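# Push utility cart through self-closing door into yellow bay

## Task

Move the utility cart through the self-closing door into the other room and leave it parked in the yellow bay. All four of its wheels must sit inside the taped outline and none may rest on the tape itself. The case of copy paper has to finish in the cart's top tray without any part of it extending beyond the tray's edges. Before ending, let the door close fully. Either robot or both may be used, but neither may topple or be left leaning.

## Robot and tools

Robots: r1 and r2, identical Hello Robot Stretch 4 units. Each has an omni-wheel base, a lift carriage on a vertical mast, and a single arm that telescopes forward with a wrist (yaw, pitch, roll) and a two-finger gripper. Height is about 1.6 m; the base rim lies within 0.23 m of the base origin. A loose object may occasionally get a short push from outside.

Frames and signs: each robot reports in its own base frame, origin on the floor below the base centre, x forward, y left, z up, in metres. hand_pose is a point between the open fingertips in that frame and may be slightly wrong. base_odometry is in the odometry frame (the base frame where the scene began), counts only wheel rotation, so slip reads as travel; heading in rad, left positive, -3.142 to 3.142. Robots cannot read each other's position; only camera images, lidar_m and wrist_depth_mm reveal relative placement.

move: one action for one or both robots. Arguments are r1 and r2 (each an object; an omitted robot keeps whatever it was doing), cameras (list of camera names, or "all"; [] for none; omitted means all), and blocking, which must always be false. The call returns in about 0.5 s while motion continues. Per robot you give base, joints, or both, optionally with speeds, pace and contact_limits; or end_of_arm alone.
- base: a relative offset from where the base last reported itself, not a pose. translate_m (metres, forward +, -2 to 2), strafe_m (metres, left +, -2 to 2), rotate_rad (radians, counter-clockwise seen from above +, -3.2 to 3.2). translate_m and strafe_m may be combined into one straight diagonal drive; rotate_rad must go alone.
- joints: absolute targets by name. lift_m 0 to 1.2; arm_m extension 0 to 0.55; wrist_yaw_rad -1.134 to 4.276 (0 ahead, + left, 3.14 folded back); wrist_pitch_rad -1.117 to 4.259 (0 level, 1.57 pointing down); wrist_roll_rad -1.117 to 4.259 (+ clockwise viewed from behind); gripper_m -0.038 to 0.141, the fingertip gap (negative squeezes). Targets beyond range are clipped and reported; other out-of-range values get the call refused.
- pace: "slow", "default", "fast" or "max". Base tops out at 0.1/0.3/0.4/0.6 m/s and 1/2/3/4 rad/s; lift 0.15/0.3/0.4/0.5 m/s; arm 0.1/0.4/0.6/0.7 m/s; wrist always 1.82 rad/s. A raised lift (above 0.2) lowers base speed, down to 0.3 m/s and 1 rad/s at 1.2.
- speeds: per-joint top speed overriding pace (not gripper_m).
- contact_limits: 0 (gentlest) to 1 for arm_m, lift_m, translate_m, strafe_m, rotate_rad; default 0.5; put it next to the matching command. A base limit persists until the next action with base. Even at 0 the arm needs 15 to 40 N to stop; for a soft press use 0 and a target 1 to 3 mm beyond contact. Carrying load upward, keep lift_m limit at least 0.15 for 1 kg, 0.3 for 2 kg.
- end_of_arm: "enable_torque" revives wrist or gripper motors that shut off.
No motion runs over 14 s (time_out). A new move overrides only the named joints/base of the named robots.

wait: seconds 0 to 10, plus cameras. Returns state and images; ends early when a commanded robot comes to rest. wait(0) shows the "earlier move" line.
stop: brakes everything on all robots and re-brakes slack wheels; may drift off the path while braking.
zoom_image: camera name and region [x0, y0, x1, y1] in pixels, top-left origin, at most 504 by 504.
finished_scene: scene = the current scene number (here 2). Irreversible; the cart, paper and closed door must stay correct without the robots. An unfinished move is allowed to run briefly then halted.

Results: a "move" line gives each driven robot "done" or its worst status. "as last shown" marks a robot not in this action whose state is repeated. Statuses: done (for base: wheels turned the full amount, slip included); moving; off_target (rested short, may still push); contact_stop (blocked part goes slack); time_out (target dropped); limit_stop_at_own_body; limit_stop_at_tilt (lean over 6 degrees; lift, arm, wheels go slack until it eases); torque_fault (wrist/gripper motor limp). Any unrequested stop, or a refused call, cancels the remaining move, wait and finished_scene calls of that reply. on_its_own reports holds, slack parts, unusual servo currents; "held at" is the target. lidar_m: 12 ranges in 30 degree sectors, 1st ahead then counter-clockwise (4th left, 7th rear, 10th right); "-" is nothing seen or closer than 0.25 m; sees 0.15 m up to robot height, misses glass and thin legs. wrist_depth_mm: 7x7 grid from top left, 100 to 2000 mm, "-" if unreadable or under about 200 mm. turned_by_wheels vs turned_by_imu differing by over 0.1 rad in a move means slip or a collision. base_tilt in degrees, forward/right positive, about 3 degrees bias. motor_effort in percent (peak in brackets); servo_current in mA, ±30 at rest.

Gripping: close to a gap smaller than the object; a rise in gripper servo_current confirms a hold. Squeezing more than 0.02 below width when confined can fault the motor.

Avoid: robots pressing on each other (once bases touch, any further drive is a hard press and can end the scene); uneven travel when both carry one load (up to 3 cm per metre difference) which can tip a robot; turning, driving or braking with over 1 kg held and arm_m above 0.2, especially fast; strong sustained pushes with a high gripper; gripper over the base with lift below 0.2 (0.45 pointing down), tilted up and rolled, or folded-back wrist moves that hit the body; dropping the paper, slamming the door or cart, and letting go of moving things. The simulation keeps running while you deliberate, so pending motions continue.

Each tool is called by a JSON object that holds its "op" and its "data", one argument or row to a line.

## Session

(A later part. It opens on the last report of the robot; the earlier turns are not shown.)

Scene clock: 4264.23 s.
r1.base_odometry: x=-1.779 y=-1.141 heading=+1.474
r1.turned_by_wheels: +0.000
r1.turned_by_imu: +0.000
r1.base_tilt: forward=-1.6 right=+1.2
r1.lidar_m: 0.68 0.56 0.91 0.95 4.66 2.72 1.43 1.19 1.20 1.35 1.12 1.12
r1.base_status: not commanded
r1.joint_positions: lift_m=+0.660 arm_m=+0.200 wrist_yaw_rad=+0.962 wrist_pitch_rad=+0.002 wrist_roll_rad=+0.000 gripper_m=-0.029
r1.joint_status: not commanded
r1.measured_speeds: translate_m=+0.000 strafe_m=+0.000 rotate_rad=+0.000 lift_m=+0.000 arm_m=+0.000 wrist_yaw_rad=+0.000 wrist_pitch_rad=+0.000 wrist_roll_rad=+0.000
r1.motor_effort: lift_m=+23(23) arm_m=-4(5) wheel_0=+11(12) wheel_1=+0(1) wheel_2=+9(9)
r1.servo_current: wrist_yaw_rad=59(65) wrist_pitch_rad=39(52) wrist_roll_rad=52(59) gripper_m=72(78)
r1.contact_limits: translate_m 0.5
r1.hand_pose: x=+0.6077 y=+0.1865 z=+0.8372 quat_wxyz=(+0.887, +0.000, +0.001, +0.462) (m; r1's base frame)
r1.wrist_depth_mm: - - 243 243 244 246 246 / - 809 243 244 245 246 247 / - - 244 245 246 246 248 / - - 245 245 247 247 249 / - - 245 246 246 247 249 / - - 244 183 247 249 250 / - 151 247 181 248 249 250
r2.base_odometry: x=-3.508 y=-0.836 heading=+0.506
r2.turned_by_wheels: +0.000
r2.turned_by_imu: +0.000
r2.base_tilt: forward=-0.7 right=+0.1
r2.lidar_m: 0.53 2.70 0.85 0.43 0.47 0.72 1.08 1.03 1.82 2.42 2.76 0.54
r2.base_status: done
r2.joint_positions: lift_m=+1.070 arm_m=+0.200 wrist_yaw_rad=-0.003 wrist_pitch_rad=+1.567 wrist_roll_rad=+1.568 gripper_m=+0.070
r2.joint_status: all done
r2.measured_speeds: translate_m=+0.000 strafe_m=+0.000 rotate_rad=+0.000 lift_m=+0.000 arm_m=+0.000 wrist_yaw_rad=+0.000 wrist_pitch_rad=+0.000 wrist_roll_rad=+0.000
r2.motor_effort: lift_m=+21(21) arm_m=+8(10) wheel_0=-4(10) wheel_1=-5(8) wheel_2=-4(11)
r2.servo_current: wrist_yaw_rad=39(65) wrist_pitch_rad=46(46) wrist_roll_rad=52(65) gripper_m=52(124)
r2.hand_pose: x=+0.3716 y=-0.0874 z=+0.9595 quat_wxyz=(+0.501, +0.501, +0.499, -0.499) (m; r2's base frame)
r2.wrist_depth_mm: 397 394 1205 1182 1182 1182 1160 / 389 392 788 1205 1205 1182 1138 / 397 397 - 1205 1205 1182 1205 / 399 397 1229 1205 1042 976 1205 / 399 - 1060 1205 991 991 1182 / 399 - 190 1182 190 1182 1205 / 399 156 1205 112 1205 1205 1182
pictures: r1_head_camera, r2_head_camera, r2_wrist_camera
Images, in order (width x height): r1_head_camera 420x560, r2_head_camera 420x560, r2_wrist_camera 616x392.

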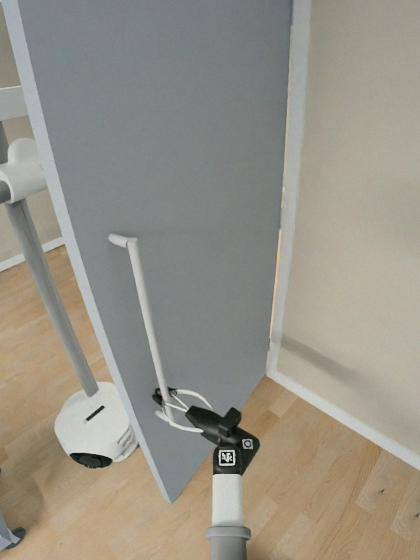

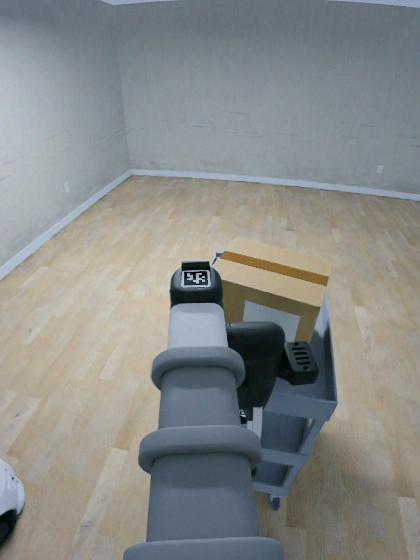

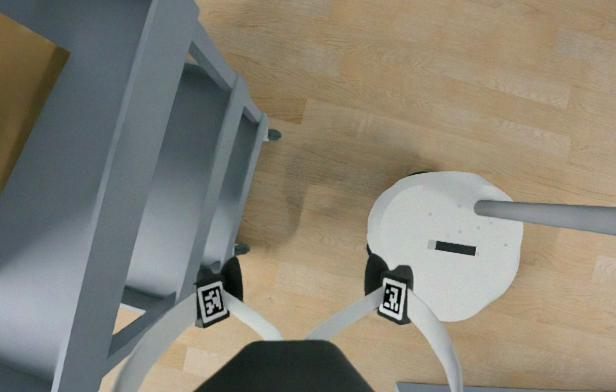

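{"op": "move", "data": {
  "r2": {"base": {"strafe_m": -0.105}, "joints": {"wrist_roll_rad": 1.807, "gripper_m": 0.09}, "pace": "slow"},
  "blocking": false,
  "cameras": []
}}

{"op": "wait", "data": {
  "seconds": 4,
  "cameras": ["r2_head_camera", "r2_wrist_camera", "r2_head_left_camera", "r2_head_right_camera"]
}}

Scene clock: 4370.70 s.
move: r2 moving
r1.base_odometry: x=-1.779 y=-1.141 heading=+1.474
r1.turned_by_wheels: +0.000
r1.turned_by_imu: +0.000
r1.base_tilt: forward=-1.6 right=+1.3
r1.lidar_m: 0.68 0.56 0.91 0.93 4.66 2.68 1.45 1.20 1.19 1.33 1.10 1.11
r1.base_status: not commanded
r1.joint_positions: lift_m=+0.660 arm_m=+0.200 wrist_yaw_rad=+0.962 wrist_pitch_rad=+0.002 wrist_roll_rad=+0.000 gripper_m=-0.029
r1.joint_status: not commanded
r1.measured_speeds: translate_m=+0.000 strafe_m=+0.000 rotate_rad=+0.000 lift_m=+0.000 arm_m=+0.000 wrist_yaw_rad=+0.000 wrist_pitch_rad=+0.000 wrist_roll_rad=+0.000
r1.motor_effort: lift_m=+23(23) arm_m=-5(5) wheel_0=+11(12) wheel_1=-1(1) wheel_2=+9(9)
r1.servo_current: wrist_yaw_rad=46(59) wrist_pitch_rad=46(52) wrist_roll_rad=59(65) gripper_m=72(78)
r1.contact_limits: translate_m 0.5
r1.hand_pose: x=+0.6077 y=+0.1865 z=+0.8372 quat_wxyz=(+0.887, +0.000, +0.001, +0.462) (m; r1's base frame)
r1.wrist_depth_mm: - - 242 243 245 245 245 / - 831 244 244 245 247 247 / - - 243 244 245 247 247 / - - 244 245 246 247 249 / - - 245 246 247 248 249 / - - 245 182 247 248 249 / - 151 245 180 248 249 250
r2.base_odometry: x=-3.501 y=-0.848 heading=+0.506
r2.turned_by_wheels: +0.000
r2.turned_by_imu: +0.000
r2.base_tilt: forward=-0.7 right=+0.1
r2.lidar_m: 0.52 2.66 0.87 0.45 0.48 0.75 1.05 1.04 1.81 2.41 2.81 0.53
r2.base_status: strafe_m moving
r2.joint_positions: lift_m=+1.070 arm_m=+0.200 wrist_yaw_rad=-0.003 wrist_pitch_rad=+1.567 wrist_roll_rad=+1.801 gripper_m=+0.080
r2.joint_status: wrist_roll_rad moving; gripper_m moving
r2.measured_speeds: translate_m=+0.001 strafe_m=-0.056 rotate_rad=-0.005 lift_m=+0.000 arm_m=+0.000 wrist_yaw_rad=+0.000 wrist_pitch_rad=+0.000 wrist_roll_rad=+0.202
r2.motor_effort: lift_m=+21(21) arm_m=+8(8) wheel_0=+6(11) wheel_1=-8(10) wheel_2=+1(3)
r2.servo_current: wrist_yaw_rad=46(52) wrist_pitch_rad=39(46) wrist_roll_rad=39(65) gripper_m=72(85)
r2.hand_pose: x=+0.3716 y=-0.0874 z=+0.9595 quat_wxyz=(+0.440, +0.556, +0.438, -0.553) (m; r2's base frame)
r2.wrist_depth_mm: 366 1229 1229 1182 1205 1205 1205 / 397 399 1205 1229 1229 1205 1182 / 399 402 1060 1205 1182 1160 1182 / 397 407 1042 1182 976 991 1182 / 397 - - 1229 991 991 1182 / 399 - 194 1229 196 1205 1205 / 399 - 1205 112 1205 - -
pictures: none
No camera images: "cameras" was empty.

Scene clock: 4372.40 s.
earlier move: r2 done
r1.base_odometry: x=-1.779 y=-1.141 heading=+1.474
r1.turned_by_wheels: +0.000
r1.turned_by_imu: +0.000
r1.base_tilt: forward=-1.6 right=+1.3
r1.lidar_m: 0.67 0.56 0.91 0.94 4.67 2.73 1.43 1.20 1.18 1.34 1.11 1.10
r1.base_status: not commanded
r1.joint_positions: lift_m=+0.660 arm_m=+0.200 wrist_yaw_rad=+0.962 wrist_pitch_rad=+0.002 wrist_roll_rad=+0.000 gripper_m=-0.029
r1.joint_status: not commanded
r1.measured_speeds: translate_m=+0.000 strafe_m=+0.000 rotate_rad=+0.000 lift_m=+0.000 arm_m=+0.000 wrist_yaw_rad=+0.000 wrist_pitch_rad=+0.000 wrist_roll_rad=+0.000
r1.motor_effort: lift_m=+23(23) arm_m=-5(5) wheel_0=+10(12) wheel_1=-1(1) wheel_2=+9(9)
r1.servo_current: wrist_yaw_rad=59(65) wrist_pitch_rad=39(52) wrist_roll_rad=52(65) gripper_m=72(78)
r1.contact_limits: translate_m 0.5
r1.hand_pose: x=+0.6077 y=+0.1865 z=+0.8372 quat_wxyz=(+0.887, +0.000, +0.001, +0.462) (m; r1's base frame)
r1.wrist_depth_mm: - 904 243 244 245 246 247 / - 960 243 244 245 246 247 / - - 244 245 245 247 247 / - - 244 245 246 246 248 / - - 245 246 247 248 249 / - - 244 183 247 248 250 / - 151 245 181 248 249 250
r2.base_odometry: x=-3.457 y=-0.927 heading=+0.506
r2.turned_by_wheels: +0.000
r2.turned_by_imu: +0.000
r2.base_tilt: forward=-0.7 right=+0.0
r2.lidar_m: 0.50 0.61 0.96 0.54 0.59 0.90 1.01 1.09 1.84 2.33 2.68 0.51
r2.base_status: done
r2.joint_positions: lift_m=+1.070 arm_m=+0.200 wrist_yaw_rad=-0.003 wrist_pitch_rad=+1.567 wrist_roll_rad=+1.805 gripper_m=+0.090
r2.joint_status: all done
r2.measured_speeds: translate_m=+0.000 strafe_m=+0.000 rotate_rad=+0.000 lift_m=+0.000 arm_m=+0.000 wrist_yaw_rad=+0.000 wrist_pitch_rad=+0.000 wrist_roll_rad=+0.000
r2.motor_effort: lift_m=+21(21) arm_m=+7(8) wheel_0=+4(11) wheel_1=-5(10) wheel_2=+0(3)
r2.servo_current: wrist_yaw_rad=46(65) wrist_pitch_rad=39(46) wrist_roll_rad=52(65) gripper_m=52(85)
r2.hand_pose: x=+0.3716 y=-0.0874 z=+0.9595 quat_wxyz=(+0.438, +0.557, +0.437, -0.554) (m; r2's base frame)
r2.wrist_depth_mm: 1229 1205 1205 1205 1205 1205 1205 / 1205 1229 1229 1182 1229 1205 1205 / 394 399 1205 1182 1229 1182 1182 / 399 397 - 1182 976 976 1182 / 399 399 1205 1205 991 976 1205 / 402 397 193 1229 200 1182 1182 / 399 402 - 112 1205 1205 1205
wait: 1.70 of 4 s (r2 has come to rest)
pictures: r2_head_camera, r2_head_left_camera, r2_head_right_camera, r2_wrist_camera
Images, in order (width x height): r2_head_camera 420x560, r2_head_left_camera 420x672, r2_head_right_camera 420x672, r2_wrist_camera 616x392.

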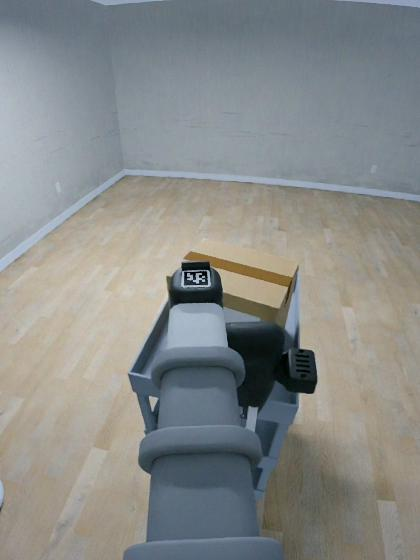

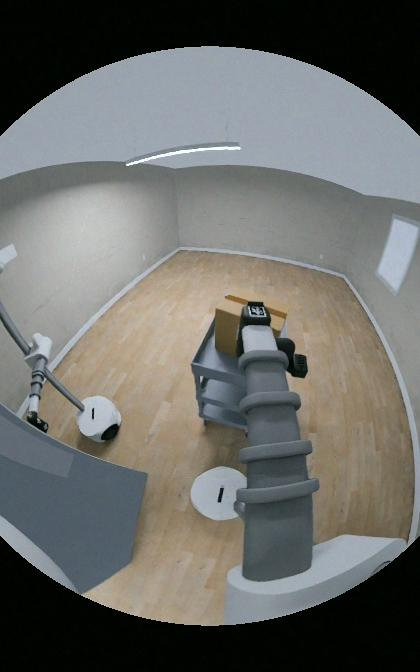

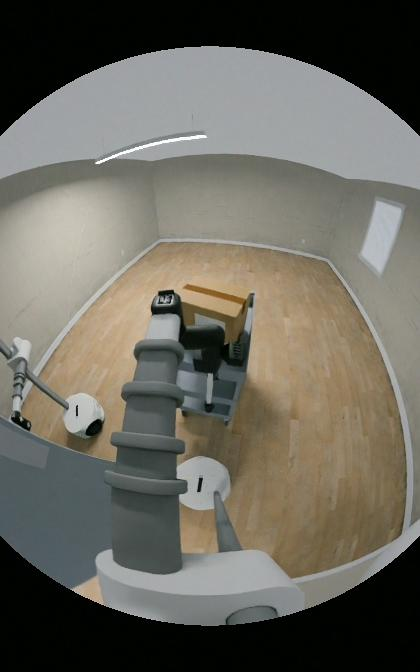

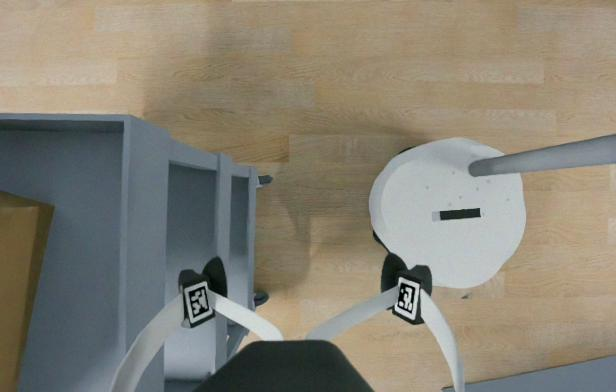

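{"op": "move", "data": {
  "r2": {"base": {"strafe_m": 0.04}, "joints": {"arm_m": 0.33, "gripper_m": 0.1}, "pace": "slow", "contact_limits": {"arm_m": 0.1}},
  "blocking": false,
  "cameras": []
}}

{"op": "wait", "data": {
  "seconds": 4,
  "cameras": ["r2_wrist_camera"]
}}

Scene clock: 4407.30 s.
move: r2 moving
r1.base_odometry: x=-1.779 y=-1.141 heading=+1.474
r1.turned_by_wheels: +0.000
r1.turned_by_imu: +0.000
r1.base_tilt: forward=-1.6 right=+1.2
r1.lidar_m: 0.67 0.55 0.91 0.96 4.66 2.71 1.43 1.20 1.20 1.35 1.11 1.09
r1.base_status: not commanded
r1.joint_positions: lift_m=+0.660 arm_m=+0.200 wrist_yaw_rad=+0.962 wrist_pitch_rad=+0.002 wrist_roll_rad=+0.000 gripper_m=-0.029
r1.joint_status: not commanded
r1.measured_speeds: translate_m=+0.000 strafe_m=+0.000 rotate_rad=+0.000 lift_m=+0.000 arm_m=+0.000 wrist_yaw_rad=+0.000 wrist_pitch_rad=+0.000 wrist_roll_rad=+0.000
r1.motor_effort: lift_m=+23(23) arm_m=-5(5) wheel_0=+11(11) wheel_1=+0(1) wheel_2=+9(9)
r1.servo_current: wrist_yaw_rad=39(65) wrist_pitch_rad=39(52) wrist_roll_rad=72(72) gripper_m=72(78)
r1.contact_limits: translate_m 0.5
r1.hand_pose: x=+0.6077 y=+0.1865 z=+0.8372 quat_wxyz=(+0.887, +0.000, +0.001, +0.462) (m; r1's base frame)
r1.wrist_depth_mm: - 842 242 244 244 245 247 / - 904 243 245 245 246 246 / - - 244 244 246 247 248 / - - 244 245 246 248 248 / - - 245 245 247 249 249 / - - 245 183 247 248 249 / - 151 246 180 248 249 250
r2.base_odometry: x=-3.464 y=-0.915 heading=+0.506
r2.turned_by_wheels: +0.000
r2.turned_by_imu: +0.000
r2.base_tilt: forward=-0.7 right=+0.1
r2.lidar_m: 0.50 0.61 0.95 0.51 0.58 0.89 1.04 1.10 1.82 2.33 2.70 0.52
r2.base_status: strafe_m moving
r2.joint_positions: lift_m=+1.070 arm_m=+0.212 wrist_yaw_rad=-0.003 wrist_pitch_rad=+1.567 wrist_roll_rad=+1.805 gripper_m=+0.098
r2.joint_status: arm_m moving; gripper_m moving
r2.measured_speeds: translate_m=+0.000 strafe_m=+0.056 rotate_rad=+0.000 lift_m=+0.000 arm_m=+0.049 wrist_yaw_rad=+0.000 wrist_pitch_rad=+0.000 wrist_roll_rad=+0.000
r2.motor_effort: lift_m=+21(21) arm_m=+9(13) wheel_0=-7(10) wheel_1=+7(9) wheel_2=-1(2)
r2.servo_current: wrist_yaw_rad=39(65) wrist_pitch_rad=39(46) wrist_roll_rad=46(59) gripper_m=59(72)
r2.contact_limits: arm_m 0.1
r2.hand_pose: x=+0.3843 y=-0.0874 z=+0.9595 quat_wxyz=(+0.438, +0.557, +0.437, -0.554) (m; r2's base frame)
r2.wrist_depth_mm: 1205 1205 1205 1205 1205 1205 1182 / 1229 1205 1182 1205 1205 1205 1205 / 399 394 1205 1182 1182 1205 1205 / 399 399 - 1182 976 976 1182 / 399 397 - 1205 1008 991 1205 / 399 399 194 1205 196 1229 1182 / 399 402 - 112 1205 1205 1205
pictures: none
No camera images: "cameras" was empty.

Scene clock: 4409.37 s.
earlier move: r2 done
r1.base_odometry: x=-1.779 y=-1.141 heading=+1.474
r1.turned_by_wheels: +0.000
r1.turned_by_imu: +0.000
r1.base_tilt: forward=-1.6 right=+1.3
r1.lidar_m: 0.69 0.57 0.88 0.94 4.66 2.70 1.44 1.18 1.20 1.33 1.12 1.09
r1.base_status: not commanded
r1.joint_positions: lift_m=+0.660 arm_m=+0.200 wrist_yaw_rad=+0.962 wrist_pitch_rad=+0.002 wrist_roll_rad=+0.000 gripper_m=-0.029
r1.joint_status: not commanded
r1.measured_speeds: translate_m=+0.000 strafe_m=+0.000 rotate_rad=+0.000 lift_m=+0.000 arm_m=+0.000 wrist_yaw_rad=+0.000 wrist_pitch_rad=+0.000 wrist_roll_rad=+0.000
r1.motor_effort: lift_m=+23(23) arm_m=-4(5) wheel_0=+11(12) wheel_1=+0(1) wheel_2=+9(9)
r1.servo_current: wrist_yaw_rad=52(65) wrist_pitch_rad=52(52) wrist_roll_rad=46(72) gripper_m=65(78)
r1.contact_limits: translate_m 0.5
r1.hand_pose: x=+0.6077 y=+0.1865 z=+0.8372 quat_wxyz=(+0.887, +0.000, +0.001, +0.462) (m; r1's base frame)
r1.wrist_depth_mm: - - 242 244 244 245 247 / 866 - 243 244 245 246 246 / - - 244 245 246 246 247 / 1008 - 244 245 246 248 248 / - - 245 246 247 248 248 / - - 244 183 247 249 249 / - 151 246 180 248 249 250
r2.base_odometry: x=-3.476 y=-0.893 heading=+0.506
r2.turned_by_wheels: +0.000
r2.turned_by_imu: +0.000
r2.base_tilt: forward=-0.6 right=+0.1
r2.lidar_m: 0.49 2.75 0.91 0.48 0.55 0.80 1.04 1.06 1.83 2.35 2.70 0.53
r2.base_status: done
r2.joint_positions: lift_m=+1.070 arm_m=+0.330 wrist_yaw_rad=-0.003 wrist_pitch_rad=+1.567 wrist_roll_rad=+1.805 gripper_m=+0.100
r2.joint_status: all done
r2.measured_speeds: translate_m=+0.000 strafe_m=+0.000 rotate_rad=+0.000 lift_m=+0.000 arm_m=+0.000 wrist_yaw_rad=+0.000 wrist_pitch_rad=+0.000 wrist_roll_rad=+0.000
r2.motor_effort: lift_m=+21(21) arm_m=+8(13) wheel_0=-4(10) wheel_1=+4(9) wheel_2=+0(2)
r2.servo_current: wrist_yaw_rad=52(65) wrist_pitch_rad=39(46) wrist_roll_rad=46(59) gripper_m=52(72)
r2.contact_limits: arm_m 0.1
r2.hand_pose: x=+0.5016 y=-0.0874 z=+0.9595 quat_wxyz=(+0.438, +0.557, +0.437, -0.554) (m; r2's base frame)
r2.wrist_depth_mm: 351 1205 1205 1205 1229 1205 1182 / 399 397 394 1205 1205 1205 1182 / 238 397 394 1229 1182 991 1205 / 253 379 397 1182 1205 976 976 / 270 397 394 1229 1182 976 1205 / 282 397 198 1205 200 1205 1205 / 301 397 397 112 1205 1182 -
wait: 2.07 of 4 s (r2 has come to rest)
pictures: r2_wrist_camera
Images, in order (width x height): r2_wrist_camera 616x392.

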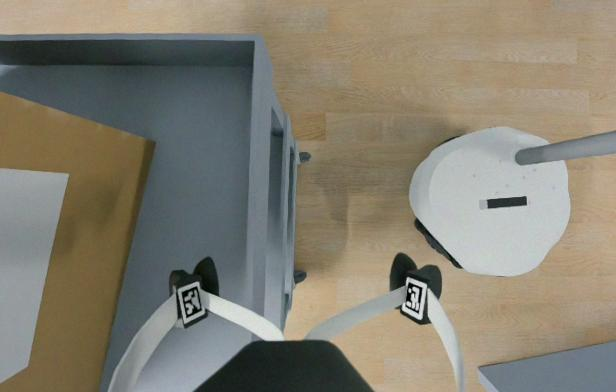

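{"op": "move", "data": {
  "r2": {"joints": {"arm_m": 0.377}, "pace": "slow", "contact_limits": {"arm_m": 0.1}},
  "blocking": false,
  "cameras": []
}}

{"op": "wait", "data": {
  "seconds": 3,
  "cameras": []
}}

{"op": "move", "data": {
  "r2": {"joints": {"lift_m": 1.0}, "pace": "slow", "contact_limits": {"lift_m": 0.15}},
  "blocking": false,
  "cameras": []
}}

{"op": "wait", "data": {
  "seconds": 3,
  "cameras": ["r2_wrist_camera"]
}}

Scene clock: 4429.13 s.
move: r2 moving
r1.base_odometry: x=-1.779 y=-1.141 heading=+1.474
r1.turned_by_wheels: +0.000
r1.turned_by_imu: +0.000
r1.base_tilt: forward=-1.6 right=+1.2
r1.lidar_m: 0.67 0.53 0.92 0.96 4.66 2.72 1.43 1.22 1.18 1.33 1.10 1.12
r1.base_status: not commanded
r1.joint_positions: lift_m=+0.660 arm_m=+0.200 wrist_yaw_rad=+0.962 wrist_pitch_rad=+0.002 wrist_roll_rad=+0.000 gripper_m=-0.029
r1.joint_status: not commanded
r1.measured_speeds: translate_m=+0.000 strafe_m=+0.000 rotate_rad=+0.000 lift_m=+0.000 arm_m=+0.000 wrist_yaw_rad=+0.000 wrist_pitch_rad=+0.000 wrist_roll_rad=+0.000
r1.motor_effort: lift_m=+23(23) arm_m=-5(5) wheel_0=+11(12) wheel_1=-1(1) wheel_2=+9(9)
r1.servo_current: wrist_yaw_rad=52(65) wrist_pitch_rad=39(52) wrist_roll_rad=39(65) gripper_m=65(78)
r1.contact_limits: translate_m 0.5
r1.hand_pose: x=+0.6077 y=+0.1865 z=+0.8372 quat_wxyz=(+0.887, +0.000, +0.001, +0.462) (m; r1's base frame)
r1.wrist_depth_mm: - - 243 243 244 246 246 / 904 - 242 244 245 246 247 / 1025 - 244 245 246 246 248 / - - 244 245 247 247 248 / - - 245 246 247 247 248 / - - 244 182 246 249 249 / - 151 246 180 248 249 250
r2.base_odometry: x=-3.476 y=-0.893 heading=+0.506
r2.turned_by_wheels: +0.000
r2.turned_by_imu: +0.000
r2.base_tilt: forward=-0.7 right=+0.1
r2.lidar_m: 0.53 2.75 0.95 0.47 0.55 0.83 1.00 1.07 1.83 2.35 2.73 0.51
r2.base_status: not commanded
r2.joint_positions: lift_m=+1.070 arm_m=+0.342 wrist_yaw_rad=-0.003 wrist_pitch_rad=+1.567 wrist_roll_rad=+1.805 gripper_m=+0.100
r2.joint_status: arm_m moving
r2.measured_speeds: translate_m=+0.000 strafe_m=+0.000 rotate_rad=+0.000 lift_m=+0.000 arm_m=+0.049 wrist_yaw_rad=+0.000 wrist_pitch_rad=+0.000 wrist_roll_rad=+0.000
r2.motor_effort: lift_m=+21(21) arm_m=+10(12) wheel_0=-4(4) wheel_1=+4(5) wheel_2=+0(0)
r2.servo_current: wrist_yaw_rad=39(52) wrist_pitch_rad=39(46) wrist_roll_rad=59(59) gripper_m=52(59)
r2.contact_limits: arm_m 0.1
r2.hand_pose: x=+0.5143 y=-0.0874 z=+0.9595 quat_wxyz=(+0.438, +0.557, +0.437, -0.554) (m; r2's base frame)
r2.wrist_depth_mm: 359 1229 1205 1182 1205 1182 1205 / 397 397 392 1205 1205 1229 1160 / 230 351 397 1182 1160 976 1182 / 240 359 397 1205 1205 976 976 / 248 379 394 1205 1182 991 1182 / 268 382 198 1205 200 1205 1182 / 282 370 397 112 1182 1182 -
pictures: none
No camera images: "cameras" was empty.

Scene clock: 4430.30 s.
earlier move: r2 done
r1.base_odometry: x=-1.779 y=-1.141 heading=+1.474
r1.turned_by_wheels: +0.000
r1.turned_by_imu: +0.000
r1.base_tilt: forward=-1.6 right=+1.2
r1.lidar_m: 0.67 0.58 0.91 0.96 4.67 2.65 1.46 1.20 1.19 1.35 1.10 1.11
r1.base_status: not commanded
r1.joint_positions: lift_m=+0.660 arm_m=+0.200 wrist_yaw_rad=+0.962 wrist_pitch_rad=+0.002 wrist_roll_rad=+0.000 gripper_m=-0.029
r1.joint_status: not commanded
r1.measured_speeds: translate_m=+0.000 strafe_m=+0.000 rotate_rad=+0.000 lift_m=+0.000 arm_m=+0.000 wrist_yaw_rad=+0.000 wrist_pitch_rad=+0.000 wrist_roll_rad=+0.000
r1.motor_effort: lift_m=+23(23) arm_m=-5(5) wheel_0=+11(12) wheel_1=-1(1) wheel_2=+9(9)
r1.servo_current: wrist_yaw_rad=46(65) wrist_pitch_rad=39(52) wrist_roll_rad=52(72) gripper_m=72(78)
r1.contact_limits: translate_m 0.5
r1.hand_pose: x=+0.6077 y=+0.1865 z=+0.8372 quat_wxyz=(+0.887, +0.000, +0.001, +0.462) (m; r1's base frame)
r1.wrist_depth_mm: - - 242 243 245 245 247 / 891 - 242 245 246 246 247 / 1008 - 244 245 245 247 247 / - - 245 245 246 248 248 / - - 245 246 247 247 249 / - - 245 183 247 248 249 / - 151 245 180 248 249 249
r2.base_odometry: x=-3.476 y=-0.893 heading=+0.506
r2.turned_by_wheels: +0.000
r2.turned_by_imu: +0.000
r2.base_tilt: forward=-0.7 right=+0.1
r2.lidar_m: 0.52 2.77 0.94 0.48 0.54 0.81 1.02 1.06 1.81 2.35 2.72 0.51
r2.base_status: not commanded
r2.joint_positions: lift_m=+1.070 arm_m=+0.377 wrist_yaw_rad=-0.003 wrist_pitch_rad=+1.567 wrist_roll_rad=+1.805 gripper_m=+0.100
r2.joint_status: all done
r2.measured_speeds: translate_m=+0.000 strafe_m=+0.000 rotate_rad=+0.000 lift_m=+0.000 arm_m=+0.000 wrist_yaw_rad=+0.000 wrist_pitch_rad=+0.000 wrist_roll_rad=+0.000
r2.motor_effort: lift_m=+21(21) arm_m=+7(12) wheel_0=-4(4) wheel_1=+4(5) wheel_2=+0(1)
r2.servo_current: wrist_yaw_rad=46(65) wrist_pitch_rad=46(46) wrist_roll_rad=39(65) gripper_m=52(59)
r2.contact_limits: arm_m 0.1
r2.hand_pose: x=+0.5486 y=-0.0874 z=+0.9595 quat_wxyz=(+0.438, +0.557, +0.437, -0.554) (m; r2's base frame)
r2.wrist_depth_mm: 355 384 382 1229 1182 1182 1182 / 172 394 394 392 1205 1205 1182 / 184 266 397 397 1205 1008 1182 / 196 289 394 394 1205 960 976 / 202 314 392 394 1182 991 1205 / 212 310 198 394 200 1205 1182 / 229 301 399 112 1229 1229 -
wait: 1.17 of 3 s (r2 has come to rest)
pictures: none
No camera images: "cameras" was empty.

Scene clock: 4430.80 s.
move: r2 moving
r1.base_odometry: x=-1.779 y=-1.141 heading=+1.474
r1.turned_by_wheels: +0.000
r1.turned_by_imu: +0.000
r1.base_tilt: forward=-1.6 right=+1.2
r1.lidar_m: 0.67 0.56 0.88 0.93 4.65 2.75 1.43 1.17 1.20 1.31 1.11 1.11
r1.base_status: not commanded
r1.joint_positions: lift_m=+0.660 arm_m=+0.200 wrist_yaw_rad=+0.962 wrist_pitch_rad=+0.002 wrist_roll_rad=+0.000 gripper_m=-0.029
r1.joint_status: not commanded
r1.measured_speeds: translate_m=+0.000 strafe_m=+0.000 rotate_rad=+0.000 lift_m=+0.000 arm_m=+0.000 wrist_yaw_rad=+0.000 wrist_pitch_rad=+0.000 wrist_roll_rad=+0.000
r1.motor_effort: lift_m=+23(23) arm_m=-5(5) wheel_0=+11(11) wheel_1=-1(1) wheel_2=+9(9)
r1.servo_current: wrist_yaw_rad=52(59) wrist_pitch_rad=39(46) wrist_roll_rad=59(65) gripper_m=72(78)
r1.contact_limits: translate_m 0.5
r1.hand_pose: x=+0.6077 y=+0.1865 z=+0.8372 quat_wxyz=(+0.887, +0.000, +0.001, +0.462) (m; r1's base frame)
r1.wrist_depth_mm: - - 242 244 244 245 247 / 917 - 243 245 245 246 247 / 976 - 243 245 246 247 247 / 1008 - 244 245 246 247 248 / - - 244 246 247 248 248 / - - 245 183 247 248 249 / - 151 245 180 247 248 249
r2.base_odometry: x=-3.476 y=-0.893 heading=+0.506
r2.turned_by_wheels: +0.000
r2.turned_by_imu: +0.000
r2.base_tilt: forward=-0.7 right=+0.0
r2.lidar_m: 0.51 2.76 0.92 0.51 0.53 0.82 1.01 1.04 1.81 2.36 2.70 0.51
r2.base_status: not commanded
r2.joint_positions: lift_m=+1.045 arm_m=+0.377 wrist_yaw_rad=-0.003 wrist_pitch_rad=+1.567 wrist_roll_rad=+1.805 gripper_m=+0.100
r2.joint_status: lift_m moving
r2.measured_speeds: translate_m=+0.000 strafe_m=+0.000 rotate_rad=+0.000 lift_m=-0.097 arm_m=+0.000 wrist_yaw_rad=+0.000 wrist_pitch_rad=+0.000 wrist_roll_rad=+0.000
r2.motor_effort: lift_m=+15(18) arm_m=+8(8) wheel_0=-4(4) wheel_1=+4(5) wheel_2=+0(0)
r2.servo_current: wrist_yaw_rad=46(59) wrist_pitch_rad=46(52) wrist_roll_rad=46(59) gripper_m=46(52)
r2.contact_limits: arm_m 0.1; lift_m 0.15
r2.hand_pose: x=+0.5486 y=-0.0874 z=+0.9348 quat_wxyz=(+0.438, +0.557, +0.437, -0.554) (m; r2's base frame)
r2.wrist_depth_mm: 307 355 351 1182 1182 1182 1182 / 172 373 370 370 1160 1160 1160 / 186 266 370 370 1160 960 960 / 196 289 373 373 1160 946 931 / 202 324 373 373 1205 960 931 / 216 309 197 373 200 1182 1182 / 228 300 375 112 1182 1205 1160
pictures: none
No camera images: "cameras" was empty.

Scene clock: 4431.77 s.
earlier move: r2 done
r1.base_odometry: x=-1.779 y=-1.141 heading=+1.474
r1.turned_by_wheels: +0.000
r1.turned_by_imu: +0.000
r1.base_tilt: forward=-1.6 right=+1.3
r1.lidar_m: 0.66 0.57 0.92 0.94 4.67 2.68 1.46 1.18 1.19 1.34 1.13 1.12
r1.base_status: not commanded
r1.joint_positions: lift_m=+0.660 arm_m=+0.200 wrist_yaw_rad=+0.962 wrist_pitch_rad=+0.002 wrist_roll_rad=+0.000 gripper_m=-0.029
r1.joint_status: not commanded
r1.measured_speeds: translate_m=+0.000 strafe_m=+0.000 rotate_rad=+0.000 lift_m=+0.000 arm_m=+0.000 wrist_yaw_rad=+0.000 wrist_pitch_rad=+0.000 wrist_roll_rad=+0.000
r1.motor_effort: lift_m=+23(23) arm_m=-5(5) wheel_0=+11(12) wheel_1=-1(1) wheel_2=+9(9)
r1.servo_current: wrist_yaw_rad=39(59) wrist_pitch_rad=46(46) wrist_roll_rad=26(65) gripper_m=65(78)
r1.contact_limits: translate_m 0.5
r1.hand_pose: x=+0.6077 y=+0.1865 z=+0.8372 quat_wxyz=(+0.887, +0.000, +0.001, +0.462) (m; r1's base frame)
r1.wrist_depth_mm: 788 788 243 244 244 246 246 / - - 243 245 245 246 247 / 960 - 244 245 246 247 248 / 976 - 245 245 246 248 247 / - - 244 246 247 248 248 / - - 246 183 247 249 248 / - 151 246 180 248 249 250
r2.base_odometry: x=-3.476 y=-0.893 heading=+0.506
r2.turned_by_wheels: +0.000
r2.turned_by_imu: +0.000
r2.base_tilt: forward=-0.7 right=+0.1
r2.lidar_m: 0.51 2.77 0.94 0.50 0.56 0.82 1.01 1.08 1.79 2.36 2.70 0.51
r2.base_status: not commanded
r2.joint_positions: lift_m=+1.000 arm_m=+0.377 wrist_yaw_rad=-0.003 wrist_pitch_rad=+1.567 wrist_roll_rad=+1.805 gripper_m=+0.100
r2.joint_status: all done
r2.measured_speeds: translate_m=+0.000 strafe_m=+0.000 rotate_rad=+0.000 lift_m=+0.000 arm_m=+0.000 wrist_yaw_rad=+0.000 wrist_pitch_rad=+0.000 wrist_roll_rad=+0.000
r2.motor_effort: lift_m=+14(18) arm_m=+8(8) wheel_0=-4(4) wheel_1=+4(5) wheel_2=+0(1)
r2.servo_current: wrist_yaw_rad=46(59) wrist_pitch_rad=46(52) wrist_roll_rad=39(59) gripper_m=46(52)
r2.contact_limits: arm_m 0.1; lift_m 0.15
r2.hand_pose: x=+0.5486 y=-0.0874 z=+0.8902 quat_wxyz=(+0.438, +0.557, +0.437, -0.554) (m; r2's base frame)
r2.wrist_depth_mm: 324 327 322 322 1118 1098 1098 / 172 325 324 325 1138 1118 1118 / 186 262 322 325 1138 931 904 / 195 283 325 322 1118 904 891 / 204 322 327 324 1118 917 917 / 216 306 200 324 200 1098 1138 / 229 298 325 112 1160 1118 1118
wait: 0.97 of 3 s (r2 has come to rest)
pictures: r2_wrist_camera
Images, in order (width x height): r2_wrist_camera 616x392.

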